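# Two-arm robot drops a wire into a bin

## Task

Get the entire wire inside the bin so every part of it sits lower than the bin's rim; a wire left dangling over the table edge may count as failure.

## Robot and tools

Robot: two arms, left_arm and right_arm, each with a two-finger parallel gripper and a wrist camera. Fixed cameras are cam_high and cam_low; wrist cameras are cam_left_wrist and cam_right_wrist (all 672x504).

Frame: one scene frame for everything. Origin at table-top height, midway between the nominal arm bases; +x points out over the table, +z up, and left_arm is on the +y side (image left/right does not follow the arm names). Calibrated bases: left_arm at (+0.029, +0.282, 0) m, right_arm at (-0.015, -0.352, 0) m, yawed slightly. A gripper's fingers point along its own +z and close along its own y. end_effector_position is the point between the finger pads, just behind the tips.

The 14-number row: used by execute_actions and move. Numbers 1-7 are left_arm (dx, dy, dz, rx, ry, rz, opening), 8-14 are right_arm in the same order. Always give all 14, even if one arm stays still. dx..rz are offsets, not poses: measured along scene axes from that arm's Hand target at the start of the call, each in [-1, 1], where 1.0 = 0.6 m for dx/dy/dz and 180 degrees for the rotation vector rx/ry/rz (rotation is about the Hand target position). A translation longer than 1.0 may be shortened. Opening is absolute, not an offset: +1 fully open (about 87 mm between pads), +0.5 about 69 mm, 0 about 43 mm, -0.5 about 18 mm, -1 closed. A 0 opening is a real command, so resend the current opening to leave a gripper unchanged. Sending six zero pose numbers re-requests the Hand target.

execute_actions(actions, cameras): actions is a list of actions; each action is a table of up to 15 rows, one per 1/30 s step; a short table repeats its final row to fill 15 steps. Every row in an action counts from the pose at that action's start, not from the previous row; the next action starts from the new Hand target, so the same offset moves further again. An empty actions list returns state and all camera images. cameras: list of names, ["all"], or [] for none.

move(target, speed, blend, opening_speed, blocking, cameras): target is one 14-number row or a list of up to 15 rows, all offsets measured from the same starting Hand targets (not chained). Straight-line paths, all arms finishing together, at least 0.5 s, capped at 10 s in total. speed in m/s, 0.002 to 2.9 (default 0.25), one value or one per target; rotation is limited to twice that in rad/s. blend in metres rounds corners in a list (0 means stop at each). opening_speed: change per second on the -1..+1 scale, at least 0.2. blocking=false returns after about 0.5 s while the move continues. Paths do not avoid obstacles or the other arm; avoid routing a gripper close past its own base. The result ends with a move: line such as done, off_target, moving, held or fault; done means within 10 mm and 2 degrees of the target; limits=paced means the command was clipped, limits=held means steps were withheld.

wait(seconds 0-10, cameras): lets the scene run, holding commands. stop(cameras): brakes a running move. zoom_image(camera, region [x0,y0,x1,y1] pixels, at most 504x504): enlarges part of the latest image of that camera. read_manual(section): licence text only. finished_scene(scene): ends the current scene, given its number; irreversible.

Reading results: Hand target is the last commanded pose after clipping; the gripper often rests short of it, and further offsets count from the Hand target, not the measured position. Commanded orientation is clipped to 40 degrees from the measured one each step. grip_measured uses the same -1..+1 scale as opening; to hold something, command about 0.04 below the reading at first contact (less for a gentler grip). Joint torques include gravity and wrap at ±28 N m on joints 1-3. Tool commands shows present commands. Joint velocities may read within noise. Step readings list positions at some steps of action calls. MOTOR HOT appears from 75 °C; at 90 °C that arm folds and stops for the rest of the scene, at 100 °C it collapses, so avoid long stretched holds or pushing at unreachable poses. Reported poses can be a few cm off, more at long reach; small moves may not happen or go sideways, so check position and tilt after each move.

Cautions: never let the wire fall off the table or hang over its edge; do not release it while it is moving; move gently near the table, bin and other fixed objects; keep the two grippers and wrist cameras apart, and never let one gripper pinch the other's fingers; a blocked arm keeps pushing until you command it back past its gripper. Loose objects can occasionally be nudged by outside disturbances.

Each tool is called after "Call:" as name(argument=value, ...) on one line, values as JSON.

## Session

Call:
execute_actions(actions=[])

Scene clock: 0.00 s.
left_arm: end_effector_position=(+0.3458, +0.2181, +0.2254) grip_measured=+0.998 end_effector_quat_wxyz=(+0.569, -0.266, +0.747, -0.217) | right_arm: end_effector_position=(+0.2234, -0.1913, +0.2309) grip_measured=+1.000 end_effector_quat_wxyz=(+0.629, +0.193, +0.722, +0.212)
Joint positions: left_arm=[-0.207 0.8 0.631 -0.096 -0.178 -0.756 0.999] | right_arm=[1.088 0.715 0.536 -0.038 0.992 0.77 1]
Joint velocities: within noise
Joint torques (N m): no reading
Motor temperatures (°C): left_arm=[19 27 25 22 20 18 20] | right_arm=[21 24 24 21 20 20 20]
Heat: left arm: 27 °C; right arm: 24 °C.
Hand target: left_arm +0.3480, +0.2182, +0.2377; +0.581, -0.265, +0.737, -0.223 | right_arm +0.2233, -0.1913, +0.2321; +0.629, +0.193, +0.722, +0.213
Tool commands: left_gripper/opening=+1.0 right_gripper/opening=+1.0
camera_calibration:
cam_left_wrist: T_world_to_cam=[[0.160697, -0.747546, 0.644477, -0.0437401], [-0.873788, -0.411398, -0.259317, 0.471329], [0.458988, -0.521466, -0.719308, 0.259682], [0, 0, 0, 1]] pos_world=[0.299679, 0.296621, 0.337204]
cam_right_wrist: T_world_to_cam=[[-0.012041, -0.828963, -0.559174, -0.028777], [-0.846925, 0.305741, -0.435017, 0.368436], [0.531575, 0.468341, -0.705751, 0.282775], [0, 0, 0, 1]] pos_world=[0.161375, -0.268936, 0.343753]

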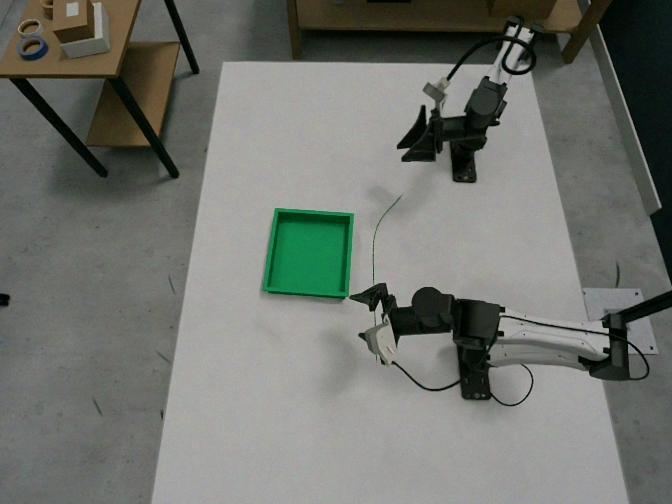

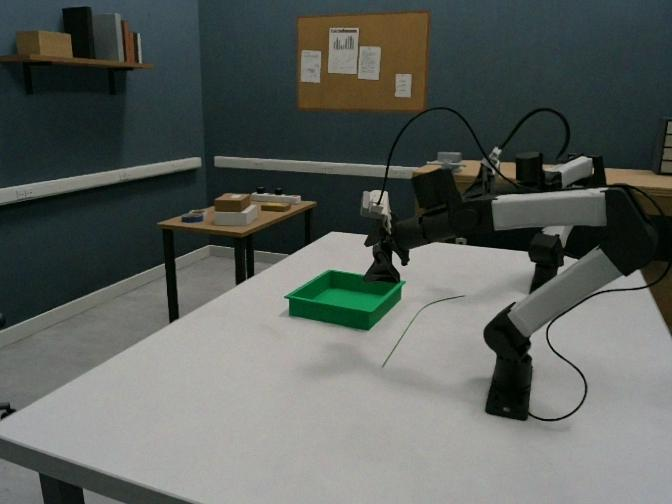

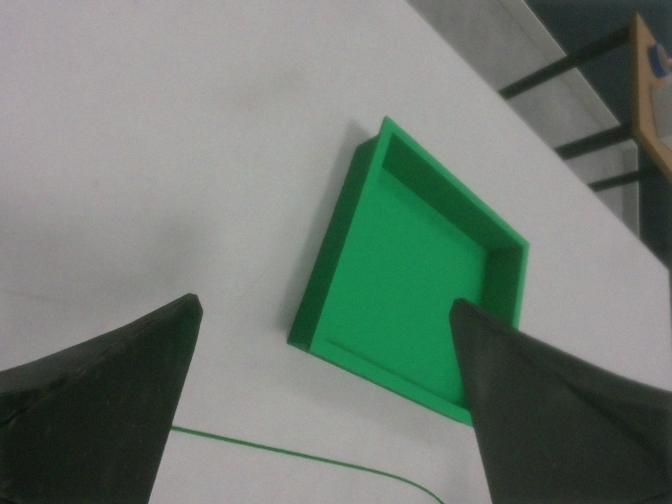

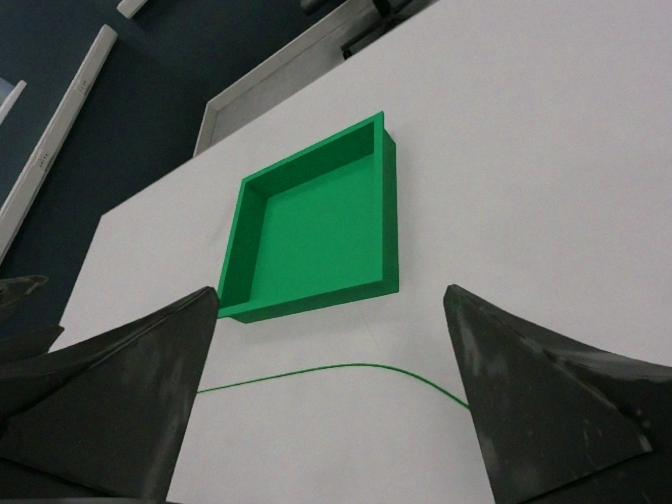

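Call:
move(target=[-0.138,0.04,-0.06,-0.179,0.402,0.236,1,-0.02,0.07,-0.05,0.213,0.431,-0.271,1], cameras=["all"])

Scene clock: 7.57 s.
left_arm: end_effector_position=(+0.2798, +0.2422, +0.2004) grip_measured=+0.998 end_effector_quat_wxyz=(-0.042, +0.700, -0.712, +0.041) | right_arm: end_effector_position=(+0.2104, -0.1510, +0.2012) grip_measured=+1.000 end_effector_quat_wxyz=(-0.009, +0.677, +0.735, +0.026)
Joint positions: left_arm=[0.01 1.422 1.478 -1.511 0.001 -1.545 0.999] | right_arm=[0.61 1.591 1.636 -1.57 -0.03 2.08 1]
Joint torques (N m): left_arm=[0.49 -4.31 6.23 -0.25 0.04 -0.03] | right_arm=[-0.27 -4.21 6.08 0.31 -0.03 0.08]
Heat: left arm: 28 °C; right arm: 26 °C.
Hand target: left_arm +0.2652, +0.2422, +0.2017; +0.000, +0.707, -0.707, +0.000 | right_arm +0.2112, -0.1492, +0.2022; +0.000, +0.707, +0.707, +0.000
Off the commanded pose: left_arm 0.015 m, 7 deg | right_arm 0.002 m, 6 deg.
joint sent to its limit (left arm) — joint 4 (wrist pitch), lower limit. The joint targets are off in orientation, not in position.
joint sent to its limit (right arm) — joint 4 (wrist pitch), lower limit; joint 6 (wrist roll), upper limit. The joint targets are off in orientation, not in position.
move: off_target (left_arm, right_arm)
camera_calibration:
cam_left_wrist: T_world_to_cam=[[0.993754, 0.00866122, 0.111254, -0.308351], [-0.0799171, -0.640588, 0.763715, 0.045492], [0.0778826, -0.767836, -0.635895, 0.43426], [0, 0, 0, 1]] pos_world=[0.276239, 0.365253, 0.275706]
cam_right_wrist: T_world_to_cam=[[-0.997196, -0.0702335, -0.0258432, 0.202371], [-0.0628364, 0.598218, 0.798866, -0.0369513], [-0.0406473, 0.798249, -0.600954, 0.398956], [0, 0, 0, 1]] pos_world=[0.215698, -0.282148, 0.274503]

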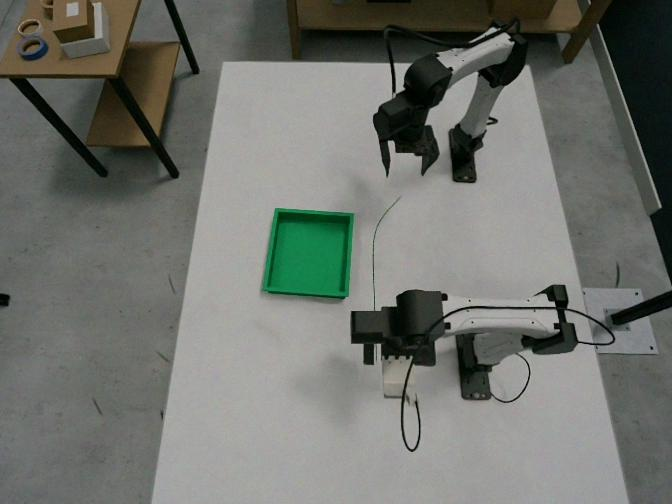

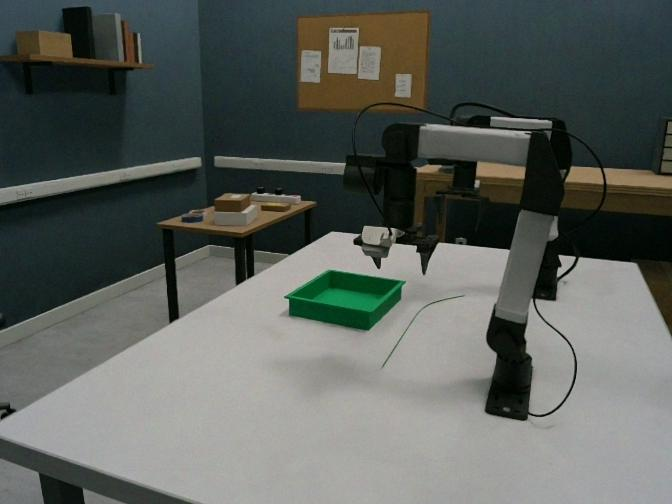

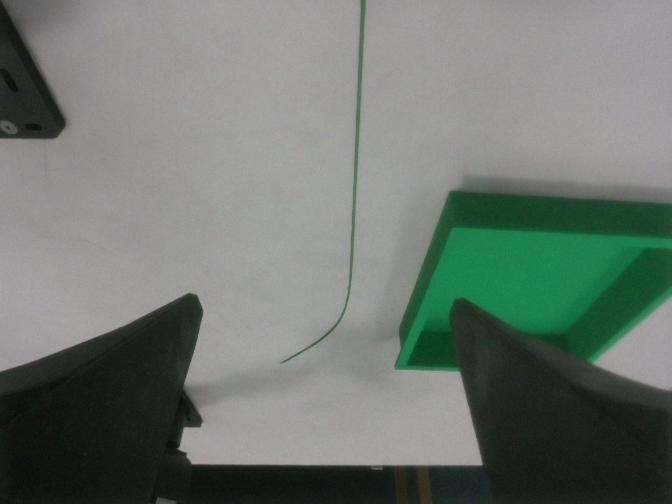

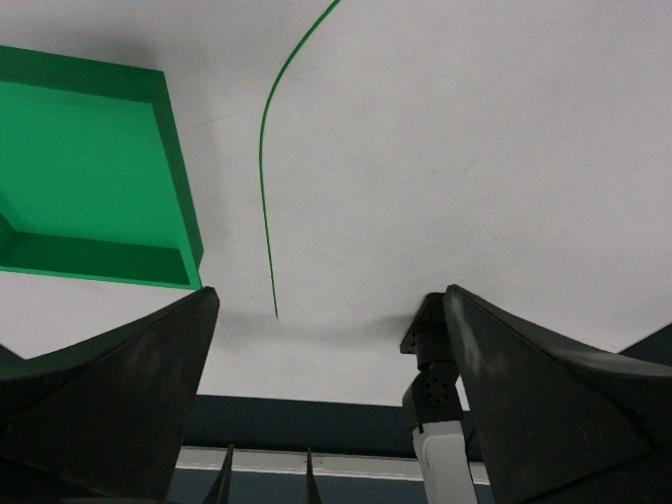

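Call:
move(target=[0.03,-0.01,-0.2,0,0,0,1,-0.01,-0.02,-0.2,0,0,0,1], cameras=["all"])

Scene clock: 11.80 s.
left_arm: end_effector_position=(+0.2840, +0.2376, +0.0847) grip_measured=+0.998 end_effector_quat_wxyz=(-0.002, +0.706, -0.708, +0.003) | right_arm: end_effector_position=(+0.2060, -0.1596, +0.0833) grip_measured=+1.000 end_effector_quat_wxyz=(-0.016, +0.684, +0.729, -0.001)
Joint positions: left_arm=[-0.008 1.511 1.1 -1.152 0.001 -1.576 0.999] | right_arm=[0.594 1.586 1.164 -1.159 -0.031 2.08 1]
Joint torques (N m): left_arm=[-0.51 -4.55 5.2 0.25 -0.06 -0.06] | right_arm=[-0.2 -6.74 3.3 0.48 0.09 0.08]
Heat: left arm: 28 °C; right arm: 26 °C.
Hand target: left_arm +0.2833, +0.2361, +0.0817; +0.000, +0.707, -0.707, +0.000 | right_arm +0.2052, -0.1612, +0.0822; +0.000, +0.707, +0.707, +0.000
Off the commanded pose: left_arm 0.003 m, 1 deg | right_arm 0.002 m, 4 deg.
joint sent to its limit (right arm) — joint 6 (wrist roll), upper limit. The joint targets are off in orientation, not in position.
move: off_target (right_arm)
camera_calibration:
cam_left_wrist: T_world_to_cam=[[0.999753, 0.0221117, 0.00230308, -0.295239], [0.0123657, -0.639191, 0.768948, 0.104186], [0.0184749, -0.76873, -0.639307, 0.374183], [0, 0, 0, 1]] pos_world=[0.286964, 0.360768, 0.159784]
cam_right_wrist: T_world_to_cam=[[-0.99831, -0.0534878, 0.0227416, 0.193213], [-0.0155486, 0.62279, 0.782235, 0.0577344], [-0.0560033, 0.780559, -0.622568, 0.336892], [0, 0, 0, 1]] pos_world=[0.212651, -0.288586, 0.160183]

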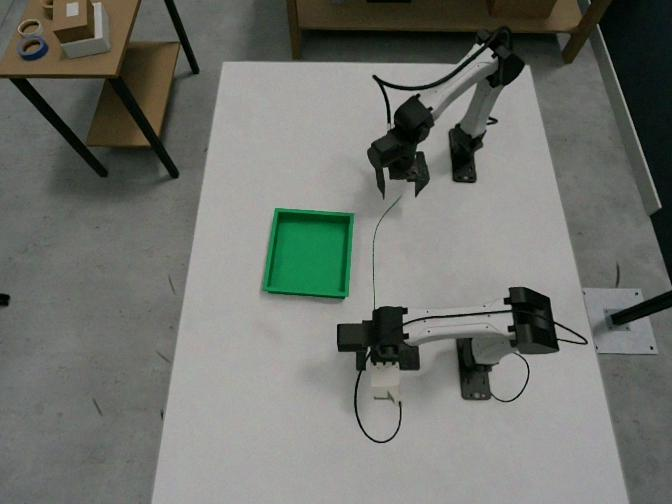

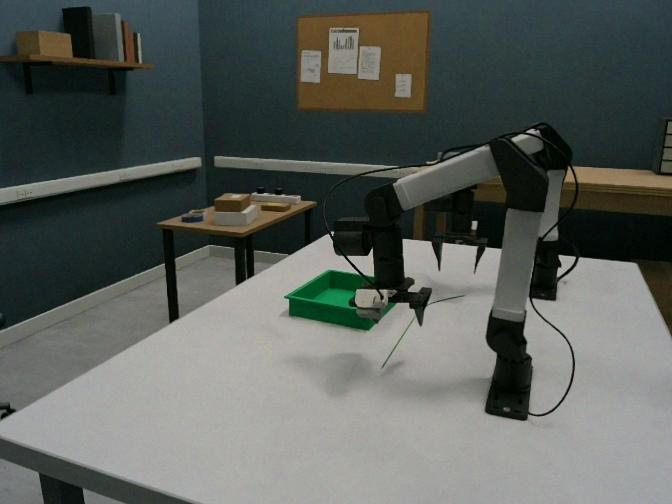

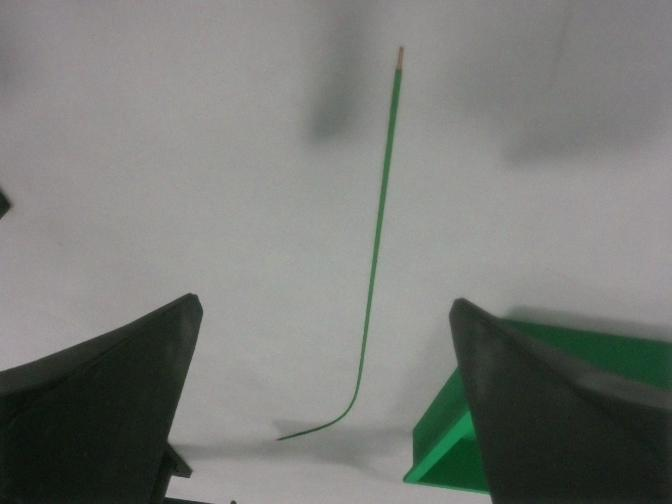

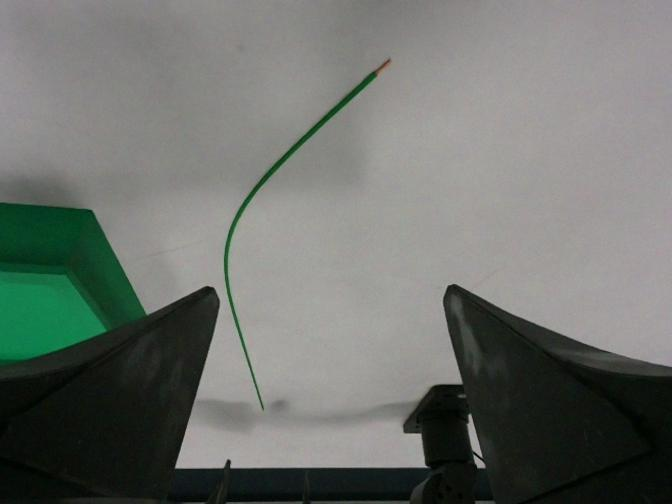

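Call:
move(target=[0.05,0.02,-0.09,0,0,0,0.3,0.035,-0.015,-0.09,0,0,0,0.3], cameras=["all"], speed=0.15)

Scene clock: 14.17 s.
left_arm: end_effector_position=(+0.3150, +0.2463, +0.0314) grip_measured=+0.300 end_effector_quat_wxyz=(-0.003, +0.707, -0.707, +0.004) | right_arm: end_effector_position=(+0.2259, -0.1656, +0.0362) grip_measured=+0.300 end_effector_quat_wxyz=(-0.007, +0.701, +0.713, +0.010)
Joint positions: left_arm=[0.023 1.684 1.057 -0.935 0.001 -1.548 0.65] | right_arm=[0.548 1.658 1.045 -0.944 -0.019 2.08 0.65]
Joint torques (N m): left_arm=[0.47 -5.7 4.85 0.25 -0.06 0.14] | right_arm=[-0.21 -4.88 3.54 0.53 0.24 0.08]
Heat: left arm: 28 °C; right arm: 26 °C.
Hand target: left_arm +0.3133, +0.2482, +0.0277; +0.000, +0.707, -0.707, +0.000 | right_arm +0.2262, -0.1703, +0.0281; +0.000, +0.707, +0.707, +0.000
Off the commanded pose: left_arm 0.004 m, 1 deg | right_arm 0.009 m, 2 deg.
joint sent to its limit (right arm) — joint 6 (wrist roll), upper limit. The joint targets still meet the commanded pose.
move: done
camera_calibration:
cam_left_wrist: T_world_to_cam=[[0.999665, 0.0256007, 0.00389172, -0.327236], [0.0133787, -0.639295, 0.768845, 0.150161], [0.0221709, -0.768535, -0.639423, 0.344939], [0, 0, 0, 1]] pos_world=[0.31747, 0.369472, 0.106385]
cam_right_wrist: T_world_to_cam=[[-0.999962, -0.00746135, -0.00449187, 0.222744], [-0.00815357, 0.620789, 0.783935, 0.0964922], [-0.00306071, 0.783942, -0.620826, 0.301892], [0, 0, 0, 1]] pos_world=[0.224446, -0.294905, 0.112779]

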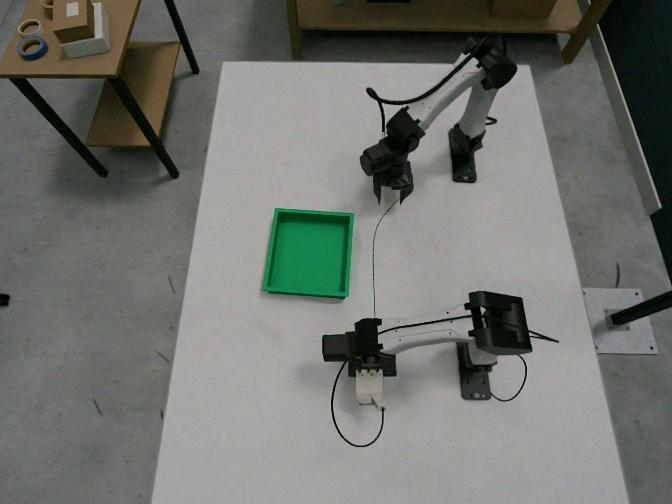

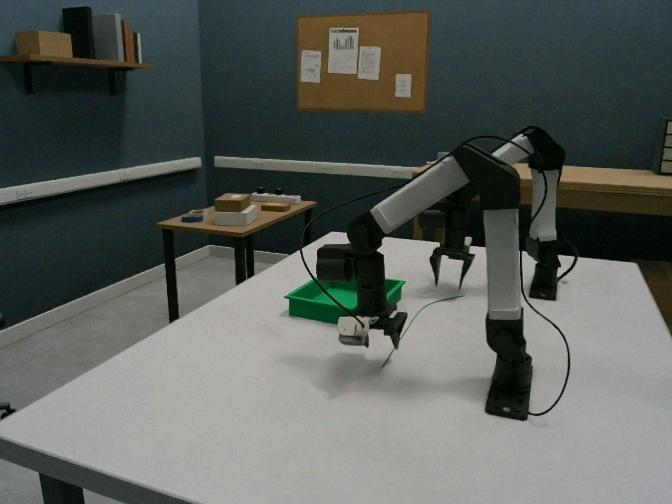

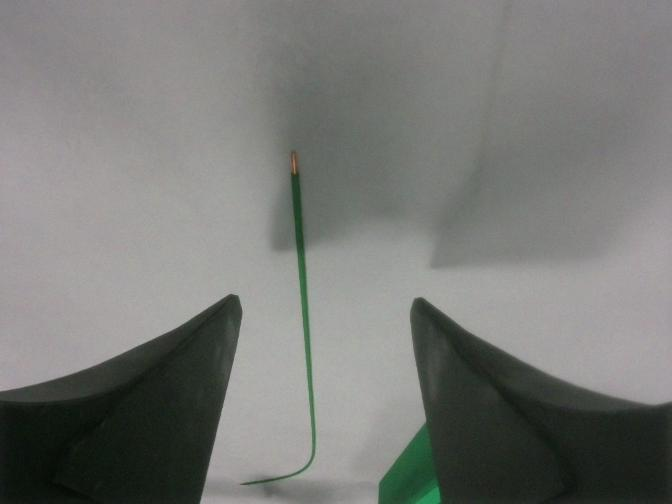

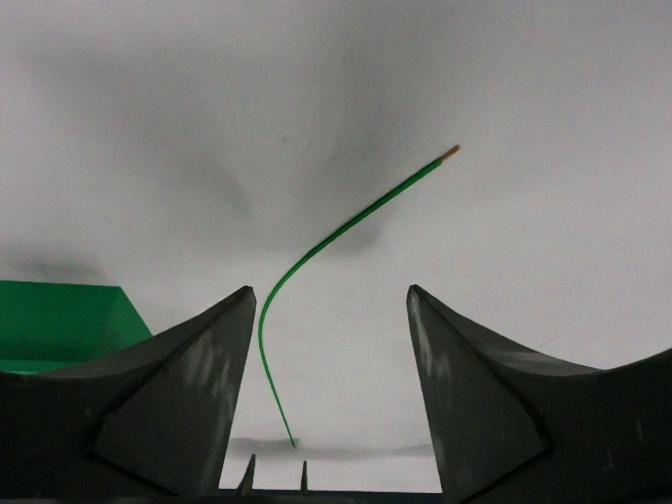

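Call:
move(target=[-0.011,0,-0.035,0,0,0,0.1,0,0,-0.038,0,0,0,0.1], cameras=["all"], speed=0.05)

Scene clock: 15.77 s.
left_arm: end_effector_position=(+0.3068, +0.2464, +0.0122) grip_measured=+0.100 end_effector_quat_wxyz=(-0.001, +0.707, -0.707, +0.002) | right_arm: end_effector_position=(+0.2270, -0.1650, +0.0144) grip_measured=+0.100 end_effector_quat_wxyz=(-0.007, +0.701, +0.713, +0.011)
Joint positions: left_arm=[0.024 1.691 0.982 -0.859 0.001 -1.546 0.55] | right_arm=[0.548 1.695 0.991 -0.849 -0.019 2.08 0.55]
Joint torques (N m): left_arm=[0.47 -5.18 4.33 0.4 -0.06 0.12] | right_arm=[-0.16 -4.93 3.26 0.52 0.24 0.09]
Heat: left arm: 28 °C; right arm: 26 °C.
Hand target: left_arm +0.3067, +0.2482, +0.0068; +0.000, +0.707, -0.707, +0.000 | right_arm +0.2262, -0.1702, +0.0054; +0.000, +0.707, +0.707, +0.000
Off the commanded pose: left_arm 0.006 m, 0 deg | right_arm 0.011 m, 2 deg.
joint sent to its limit (right arm) — joint 6 (wrist roll), upper limit. The joint targets still meet the commanded pose.
move: off_target (right_arm)
camera_calibration:
cam_left_wrist: T_world_to_cam=[[0.999717, 0.0236637, -0.00224619, -0.318326], [0.0168586, -0.639247, 0.768817, 0.163858], [0.0167572, -0.768637, -0.639465, 0.334608], [0, 0, 0, 1]] pos_world=[0.309867, 0.36947, 0.0872784]
cam_right_wrist: T_world_to_cam=[[-0.999945, -0.00736499, -0.00748594, 0.223837], [-0.0104391, 0.619501, 0.784926, 0.113566], [-0.00114343, 0.784961, -0.619544, 0.287534], [0, 0, 0, 1]] pos_world=[0.225339, -0.294409, 0.0906745]

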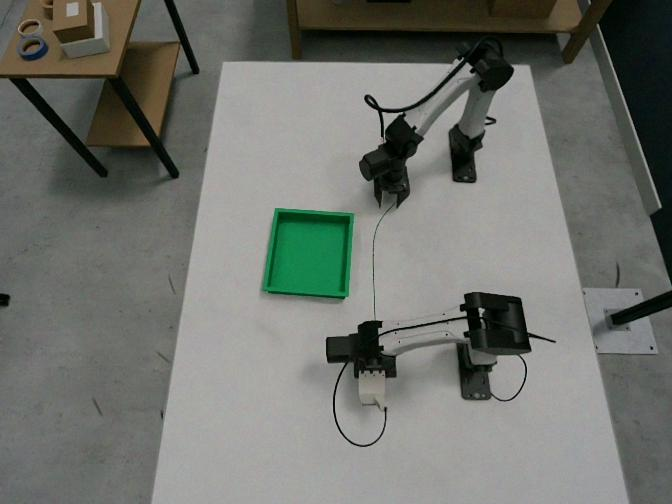

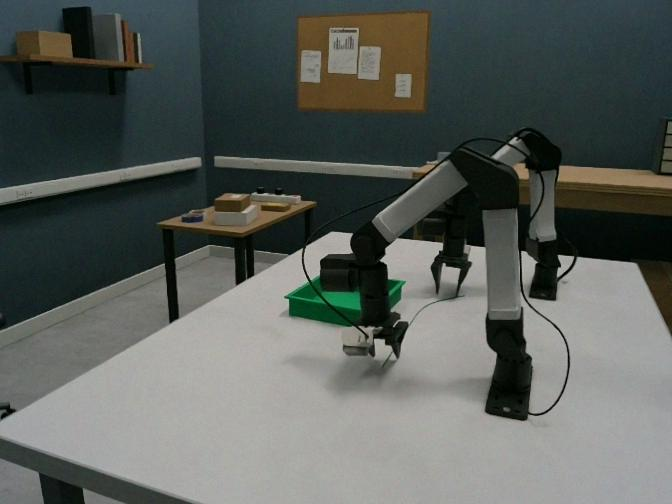

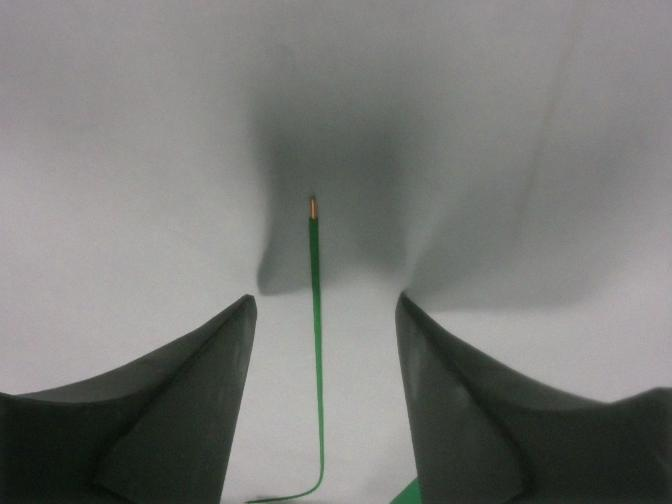

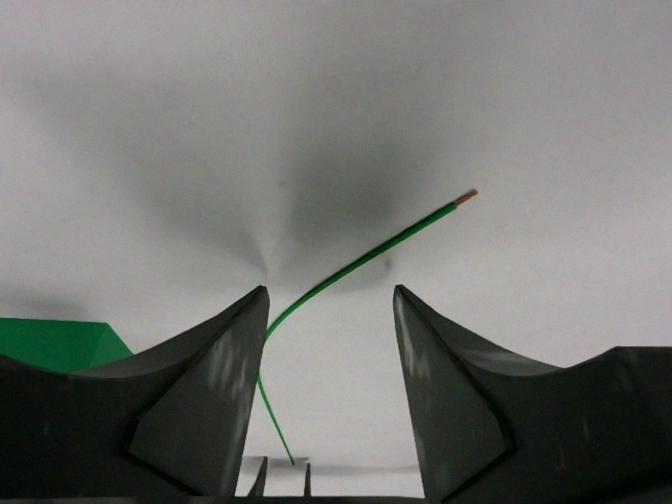

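Call:
move(target=[0,0,-0.010,0,0,0,-0.3,0,0,-0.016,0,0,0,-0.3], cameras=["cam_left_wrist","cam_right_wrist"], speed=0.03)

Scene clock: 16.97 s.
left_arm: end_effector_position=(+0.3098, +0.2464, +0.0109) grip_measured=-0.300 end_effector_quat_wxyz=(-0.006, +0.706, -0.708, +0.007) | right_arm: end_effector_position=(+0.2275, -0.1647, +0.0052) grip_measured=-0.300 end_effector_quat_wxyz=(-0.007, +0.701, +0.713, +0.012)
Joint positions: left_arm=[0.024 1.691 0.976 -0.838 0.001 -1.545 0.35] | right_arm=[0.548 1.713 0.971 -0.809 -0.019 2.08 0.35]
Joint torques (N m): left_arm=[0.42 -4.18 3.69 0.45 -0.07 0.12] | right_arm=[-0.14 -4.83 3.14 0.52 0.24 0.07]
Heat: left arm: 28 °C; right arm: 26 °C.
Hand target: left_arm +0.3068, +0.2482, +0.0008; +0.000, +0.707, -0.707, +0.000 | right_arm +0.2262, -0.1702, -0.0042; +0.000, +0.707, +0.707, +0.000
Off the commanded pose: left_arm 0.011 m, 1 deg | right_arm 0.011 m, 2 deg.
joint sent to its limit (right arm) — joint 6 (wrist roll), upper limit. The joint targets still meet the commanded pose.
move: off_target (left_arm, right_arm)
camera_calibration:
cam_left_wrist: T_world_to_cam=[[0.999654, 0.0228516, 0.013037, -0.321424], [0.00459364, -0.63953, 0.768753, 0.168808], [0.0259047, -0.768427, -0.639413, 0.330892], [0, 0, 0, 1]] pos_world=[0.311966, 0.369569, 0.0859957]
cam_right_wrist: T_world_to_cam=[[-0.999935, -0.00733988, -0.00877185, 0.224276], [-0.0114327, 0.618888, 0.785396, 0.120755], [-0.000335915, 0.785445, -0.618932, 0.281526], [0, 0, 0, 1]] pos_world=[0.225736, -0.29421, 0.0813723]
Images, in order (width x height): cam_left_wrist 672x504, cam_right_wrist 672x504.

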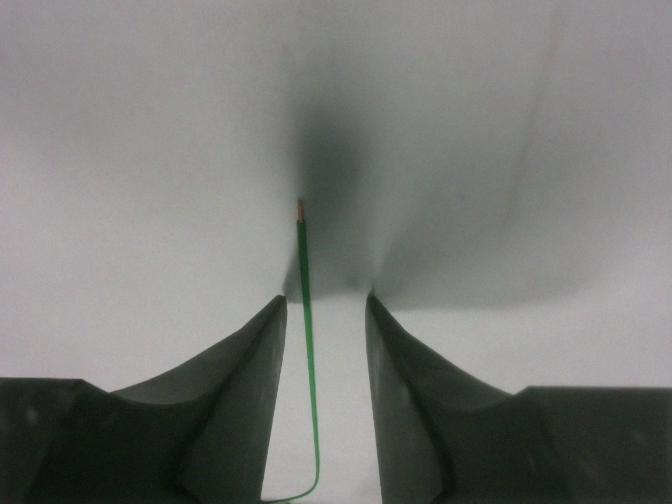

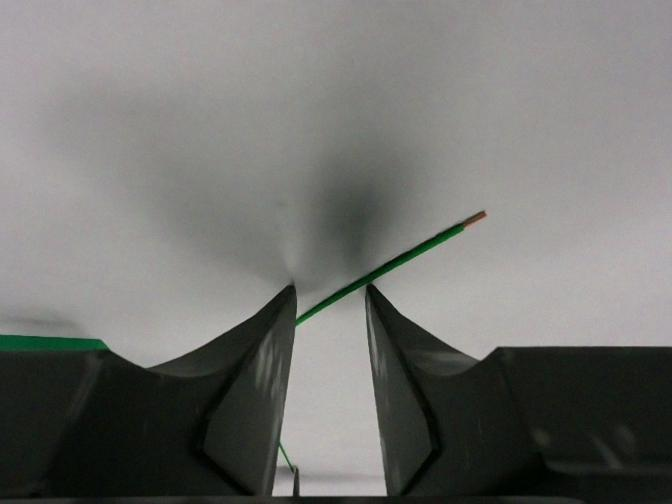

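Call:
move(target=[-0.008,0,0.006,0,0,0,-1,0,0.0,0.001,0,0,0,-1], cameras=["all"], opening_speed=0.5, speed=0.03)

Scene clock: 18.77 s.
left_arm: end_effector_position=(+0.3179, +0.2463, +0.0104) grip_measured=-0.967 end_effector_quat_wxyz=(-0.017, +0.707, -0.707, +0.020) | right_arm: end_effector_position=(+0.2276, -0.1646, +0.0052) grip_measured=-0.938 end_effector_quat_wxyz=(-0.007, +0.701, +0.713, +0.012)
Joint positions: left_arm=[0.026 1.691 0.972 -0.8 0.006 -1.544 0.017] | right_arm=[0.548 1.713 0.971 -0.809 -0.019 2.081 0.031]
Joint torques (N m): left_arm=[0.31 -6.28 3.21 -0.01 -0.1 0.11] | right_arm=[-0.23 -4.94 3.15 0.51 0.24 0.07]
Heat: left arm: 28 °C; right arm: 26 °C.
Hand target: left_arm +0.3018, +0.2482, +0.0043; +0.000, +0.707, -0.707, +0.000 | right_arm +0.2262, -0.1702, -0.0036; +0.000, +0.707, +0.707, +0.000
Off the commanded pose: left_arm 0.017 m, 3 deg | right_arm 0.011 m, 2 deg.
joint sent to its limit (right arm) — joint 6 (wrist roll), upper limit. The joint targets still meet the commanded pose.
move: off_target (left_arm, right_arm)
camera_calibration:
cam_left_wrist: T_world_to_cam=[[0.998609, 0.0239946, 0.0469474, -0.329688], [-0.0209223, -0.636984, 0.770593, 0.17658], [0.0483948, -0.770504, -0.635596, 0.32353], [0, 0, 0, 1]] pos_world=[0.317267, 0.36967, 0.0850404]
cam_right_wrist: T_world_to_cam=[[-0.999934, -0.00700436, -0.00915919, 0.224404], [-0.0115293, 0.61872, 0.785527, 0.120717], [0.000164864, 0.78558, -0.61876, 0.281439], [0, 0, 0, 1]] pos_world=[0.225734, -0.294211, 0.0813717]

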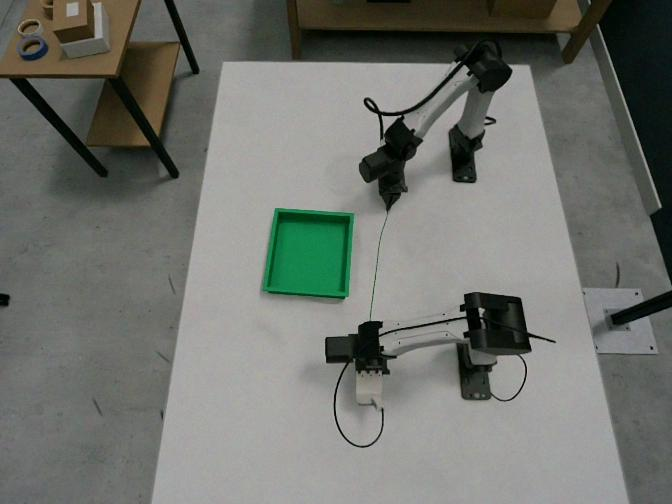

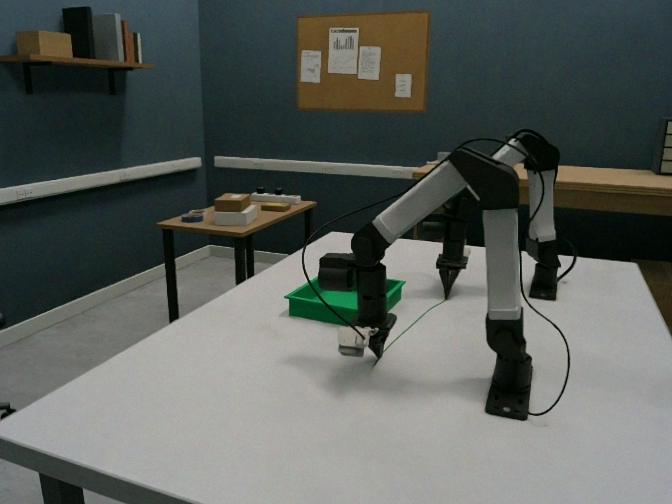

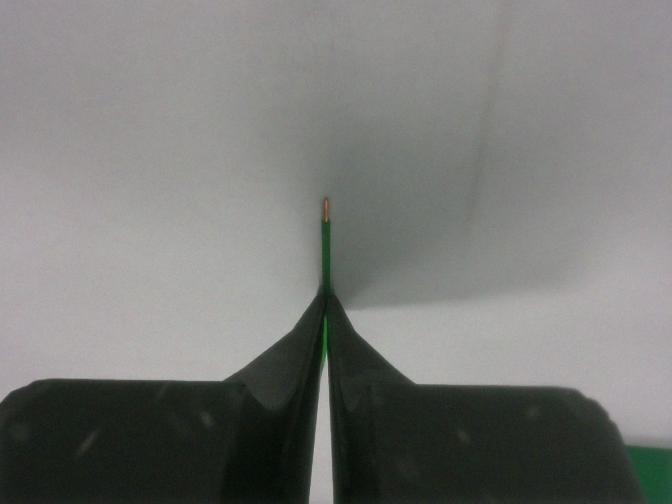

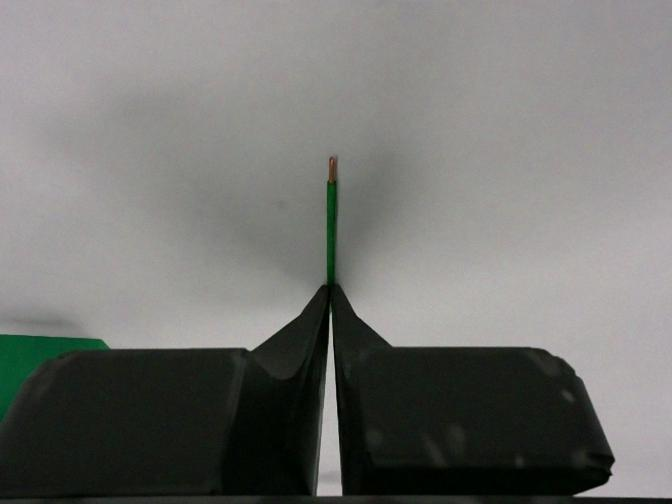

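Call:
move(target=[0.03,-0.1,0.33,0,0,0,-1,0.1,0.1,0.33,0,0,0,-1], cameras=["all"], speed=0.15)

Scene clock: 21.33 s.
left_arm: end_effector_position=(+0.3314, +0.1881, +0.1968) grip_measured=-0.967 end_effector_quat_wxyz=(-0.024, +0.705, -0.707, +0.039) | right_arm: end_effector_position=(+0.2865, -0.1140, +0.1948) grip_measured=-0.938 end_effector_quat_wxyz=(+0.000, +0.687, +0.726, +0.038)
Joint positions: left_arm=[-0.167 1.649 1.681 -1.511 0.006 -1.735 0.017] | right_arm=[0.585 1.893 1.965 -1.57 -0.019 2.081 0.031]
Joint torques (N m): left_arm=[-0.39 -6.35 7.83 -0.32 -0.02 -0.05] | right_arm=[0.54 -6.6 6.27 0.35 -0.02 0.07]
Heat: left arm: 29 °C; right arm: 26 °C.
Hand target: left_arm +0.3199, +0.1881, +0.2023; +0.000, +0.707, -0.707, +0.000 | right_arm +0.2861, -0.1102, +0.1944; +0.000, +0.707, +0.707, +0.000
Off the commanded pose: left_arm 0.013 m, 5 deg | right_arm 0.004 m, 5 deg.
joint sent to its limit (left arm) — joint 4 (wrist pitch), lower limit. The joint targets are off in orientation, not in position.
joint sent to its limit (right arm) — joint 4 (wrist pitch), lower limit; joint 6 (wrist roll), upper limit. The joint targets are off in orientation, not in position.
move: off_target (left_arm, right_arm)
camera_calibration:
cam_left_wrist: T_world_to_cam=[[0.996213, 0.0227093, 0.0839284, -0.356828], [-0.0514431, -0.624251, 0.779528, 0.00206396], [0.0700949, -0.780894, -0.620719, 0.388372], [0, 0, 0, 1]] pos_world=[0.32836, 0.312669, 0.269409]
cam_right_wrist: T_world_to_cam=[[-0.99757, -0.043098, -0.0547356, 0.289507], [-0.0696407, 0.595526, 0.800312, -0.0478282], [-0.00189541, 0.802179, -0.59708, 0.357186], [0, 0, 0, 1]] pos_world=[0.28615, -0.245567, 0.267392]

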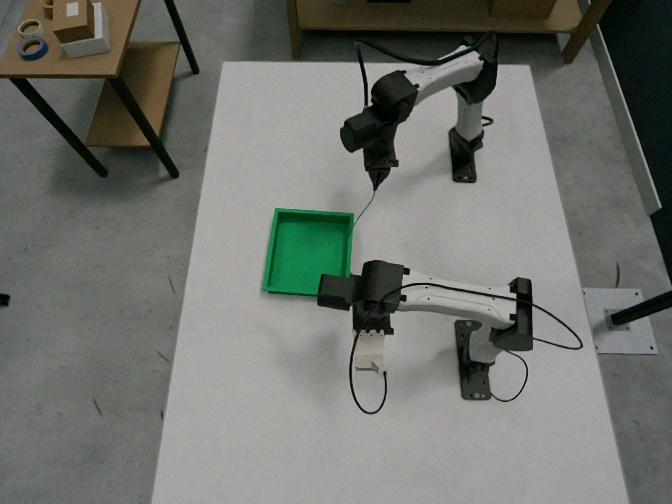

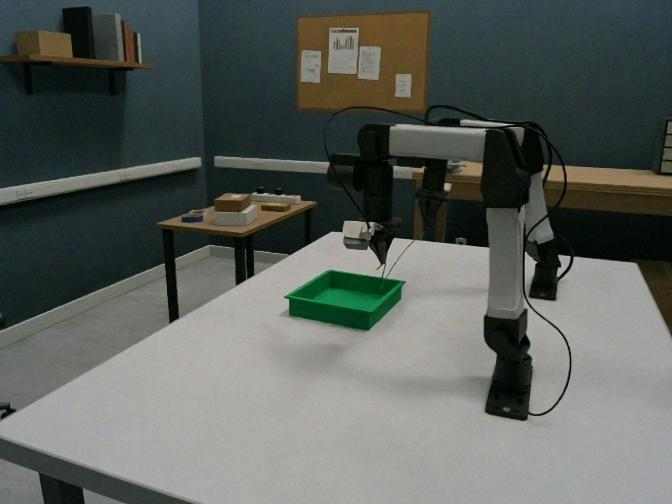

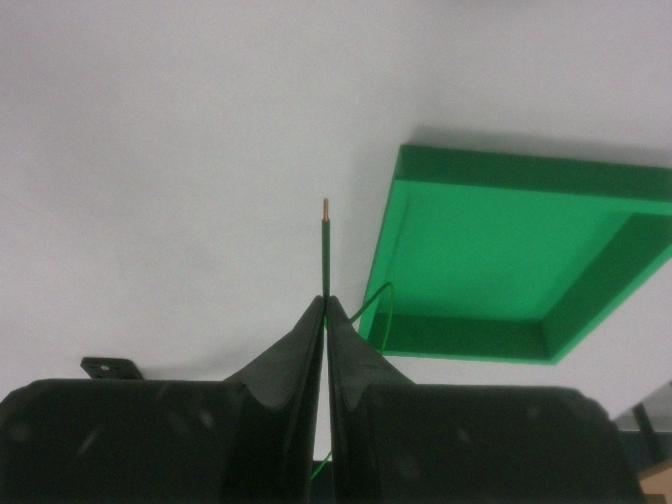

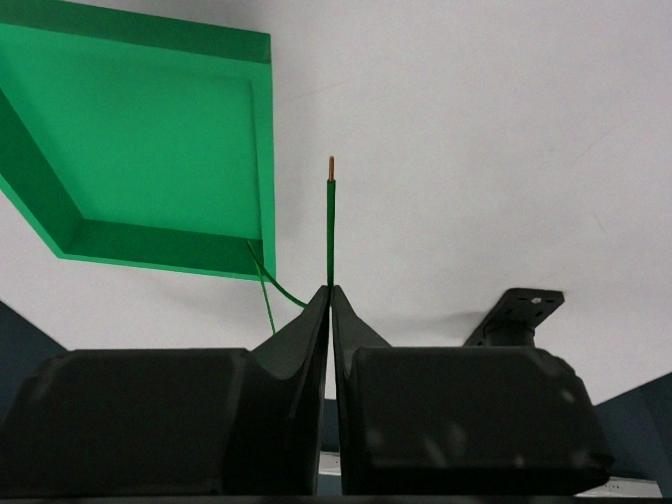

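Call:
move(target=[[0.02,0,0.14,0,0,0,-1,0.02,0,0.15,0,0,0,-1],[0.25,0,0.14,0,0,0,-1,0.24,0,0.15,0,0,0,-1],[0.25,-0.12,0.14,0,0,0,-1,0.24,0.04,0.15,0,0,0,-1]], cameras=["all"], blend=0.03, speed=0.15)

Scene clock: 25.67 s.
left_arm: end_effector_position=(+0.4792, +0.1126, +0.2905) grip_measured=-0.967 end_effector_quat_wxyz=(-0.103, +0.697, -0.672, +0.228) | right_arm: end_effector_position=(+0.4275, -0.0895, +0.2891) grip_measured=-0.938 end_effector_quat_wxyz=(+0.062, +0.698, +0.666, +0.255)
Joint positions: left_arm=[-0.262 2.093 2.534 -1.508 0.039 -1.881 0.017] | right_arm=[0.473 2.268 2.805 -1.576 -0.036 2.08 0.031]
Joint torques (N m): left_arm=[0.27 -8.72 7.66 0.31 0.06 -0.01] | right_arm=[0.25 -8.14 5.79 1.21 -0.01 0.03]
Heat: left arm: 30 °C; right arm: 27 °C.
Hand target: left_arm +0.4699, +0.1161, +0.2864; +0.000, +0.707, -0.707, +0.000 | right_arm +0.4301, -0.0862, +0.2844; +0.000, +0.707, +0.707, +0.000
Off the commanded pose: left_arm 0.011 m, 29 deg | right_arm 0.006 m, 31 deg.
joint sent to its limit (left arm) — joint 4 (wrist pitch), lower limit. The joint targets are off in orientation, not in position.
joint sent to its limit (right arm) — joint 4 (wrist pitch), lower limit; joint 6 (wrist roll), upper limit. The joint targets are off in orientation, not in position.
move: off_target (left_arm, right_arm)
camera_calibration:
cam_left_wrist: T_world_to_cam=[[0.892147, 0.0998308, 0.440576, -0.572668], [-0.336781, -0.503033, 0.79595, 0.0077788], [0.301084, -0.858482, -0.415158, 0.215495], [0, 0, 0, 1]] pos_world=[0.448642, 0.246081, 0.335577]
cam_right_wrist: T_world_to_cam=[[-0.897503, 0.116142, -0.425439, 0.515101], [-0.343911, 0.419571, 0.840051, -0.0379855], [0.276067, 0.900262, -0.336624, 0.208776], [0, 0, 0, 1]] pos_world=[0.391606, -0.231841, 0.321333]

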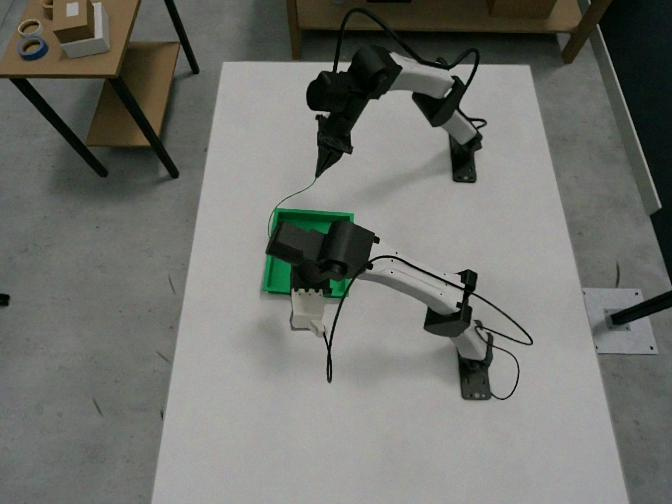

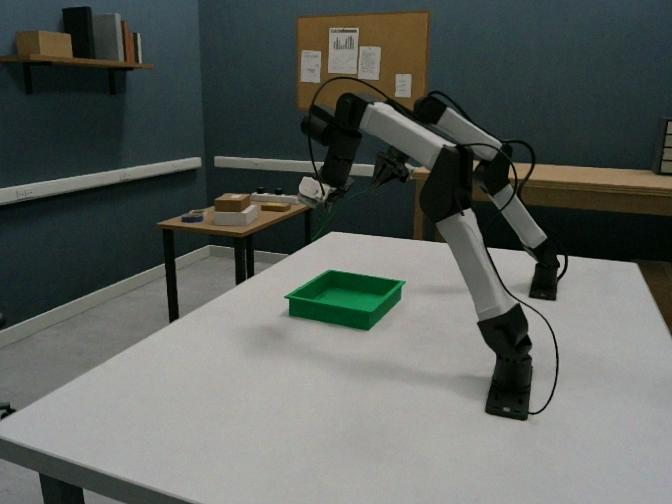

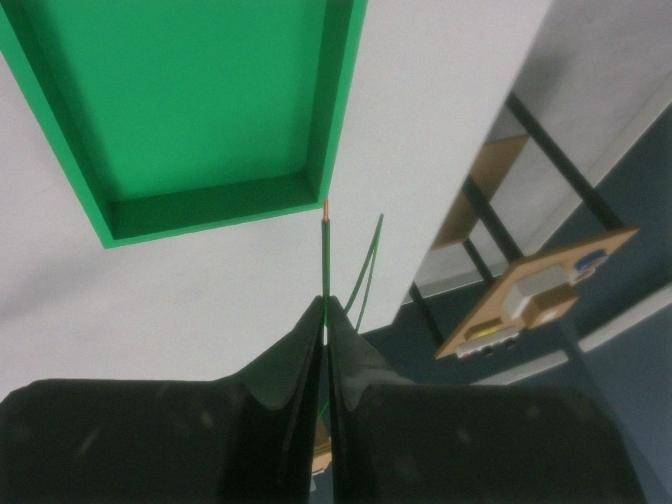

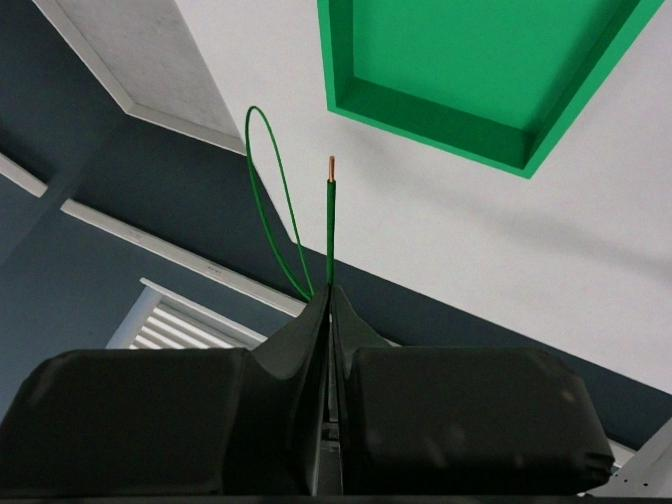

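Call:
move(target=[-0.083,-0.05,-0.075,0,0,0,-1,-0.075,0.02,-0.075,0,0,0,-1], cameras=["all"], speed=0.12)

Scene clock: 29.93 s.
left_arm: end_effector_position=(+0.4423, +0.0784, +0.2258) grip_measured=-0.967 end_effector_quat_wxyz=(-0.041, +0.706, -0.693, +0.140) | right_arm: end_effector_position=(+0.3934, -0.0721, +0.2260) grip_measured=-0.938 end_effector_quat_wxyz=(+0.026, +0.694, +0.702, +0.156)
Joint positions: left_arm=[-0.358 2.073 2.301 -1.508 0.039 -1.952 0.017] | right_arm=[0.535 2.237 2.559 -1.576 -0.036 2.08 0.031]
Joint torques (N m): left_arm=[-0.5 -15.27 4.74 -0.03 -0.14 0.01] | right_arm=[0.53 -13.45 3.07 0.85 0.06 0.06]
Motor temperatures (°C): left_arm=[19 32 28 23 20 18 20] | right_arm=[21 28 27 22 20 20 20]
Heat: left arm: 32 °C; right arm: 28 °C.
Hand target: left_arm +0.4200, +0.0861, +0.2414; +0.000, +0.707, -0.707, +0.000 | right_arm +0.3852, -0.0742, +0.2393; +0.000, +0.707, +0.707, +0.000
Off the commanded pose: left_arm 0.028 m, 17 deg | right_arm 0.016 m, 18 deg.
joint sent to its limit (left arm) — joint 4 (wrist pitch), lower limit. The joint targets are off in orientation, not in position.
joint sent to its limit (right arm) — joint 4 (wrist pitch), lower limit; joint 6 (wrist roll), upper limit. The joint targets are off in orientation, not in position.
move: off_target (left_arm, right_arm)
camera_calibration:
cam_left_wrist: T_world_to_cam=[[0.968119, 0.0586055, 0.243538, -0.493663], [-0.177003, -0.527896, 0.83066, -0.0469011], [0.177244, -0.847284, -0.500693, 0.243662], [0, 0, 0, 1]] pos_world=[0.426435, 0.210624, 0.281185]
cam_right_wrist: T_world_to_cam=[[-0.966803, 0.0241243, -0.254382, 0.437511], [-0.210873, 0.486904, 0.847619, -0.0532038], [0.144307, 0.873123, -0.465653, 0.260312], [0, 0, 0, 1]] pos_world=[0.374203, -0.211933, 0.277606]

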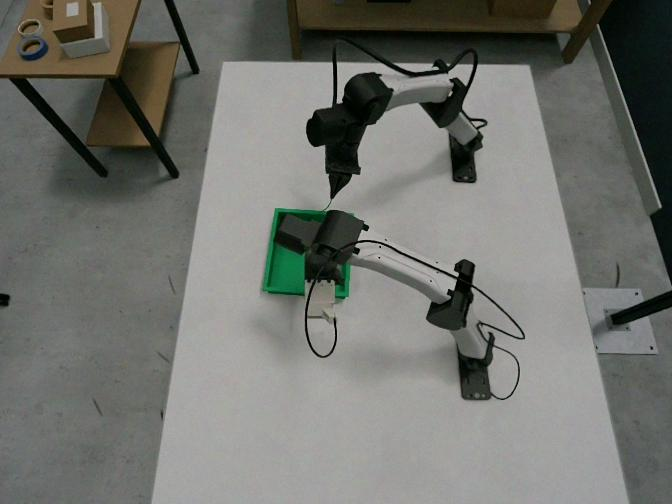

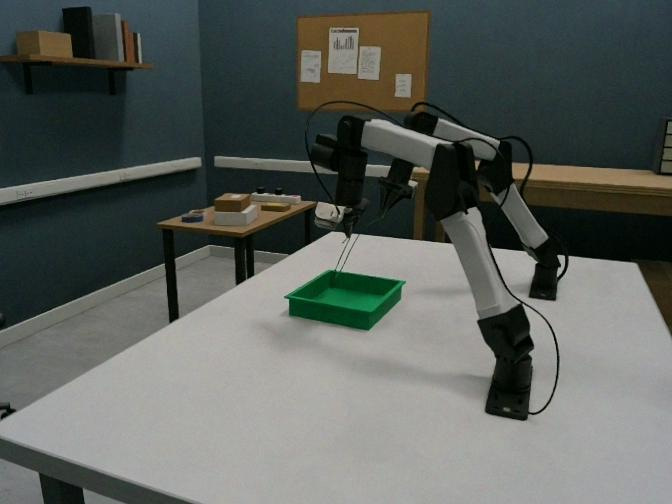

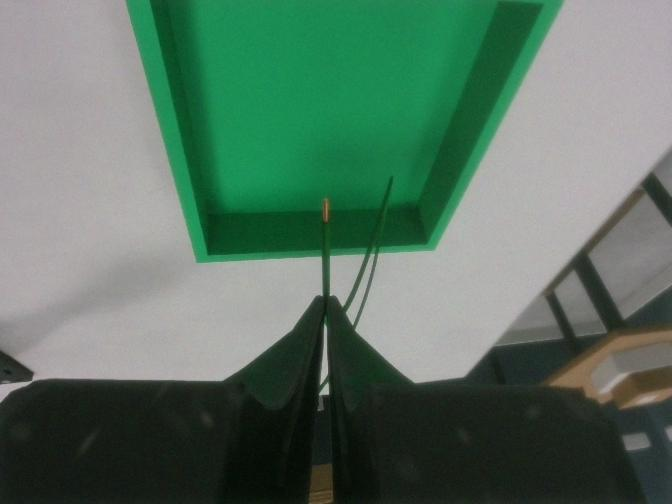

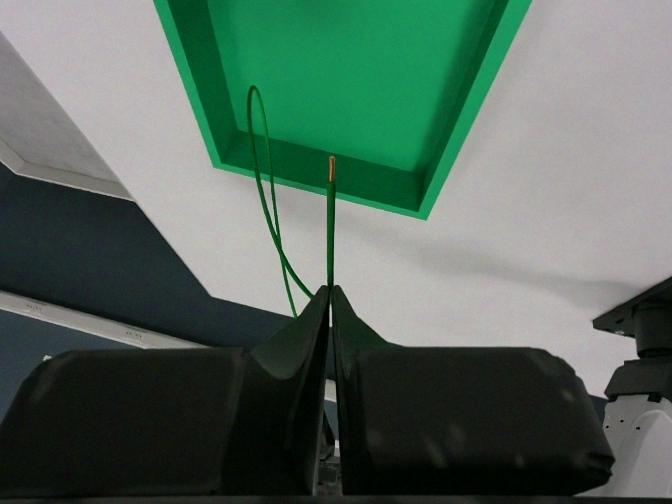

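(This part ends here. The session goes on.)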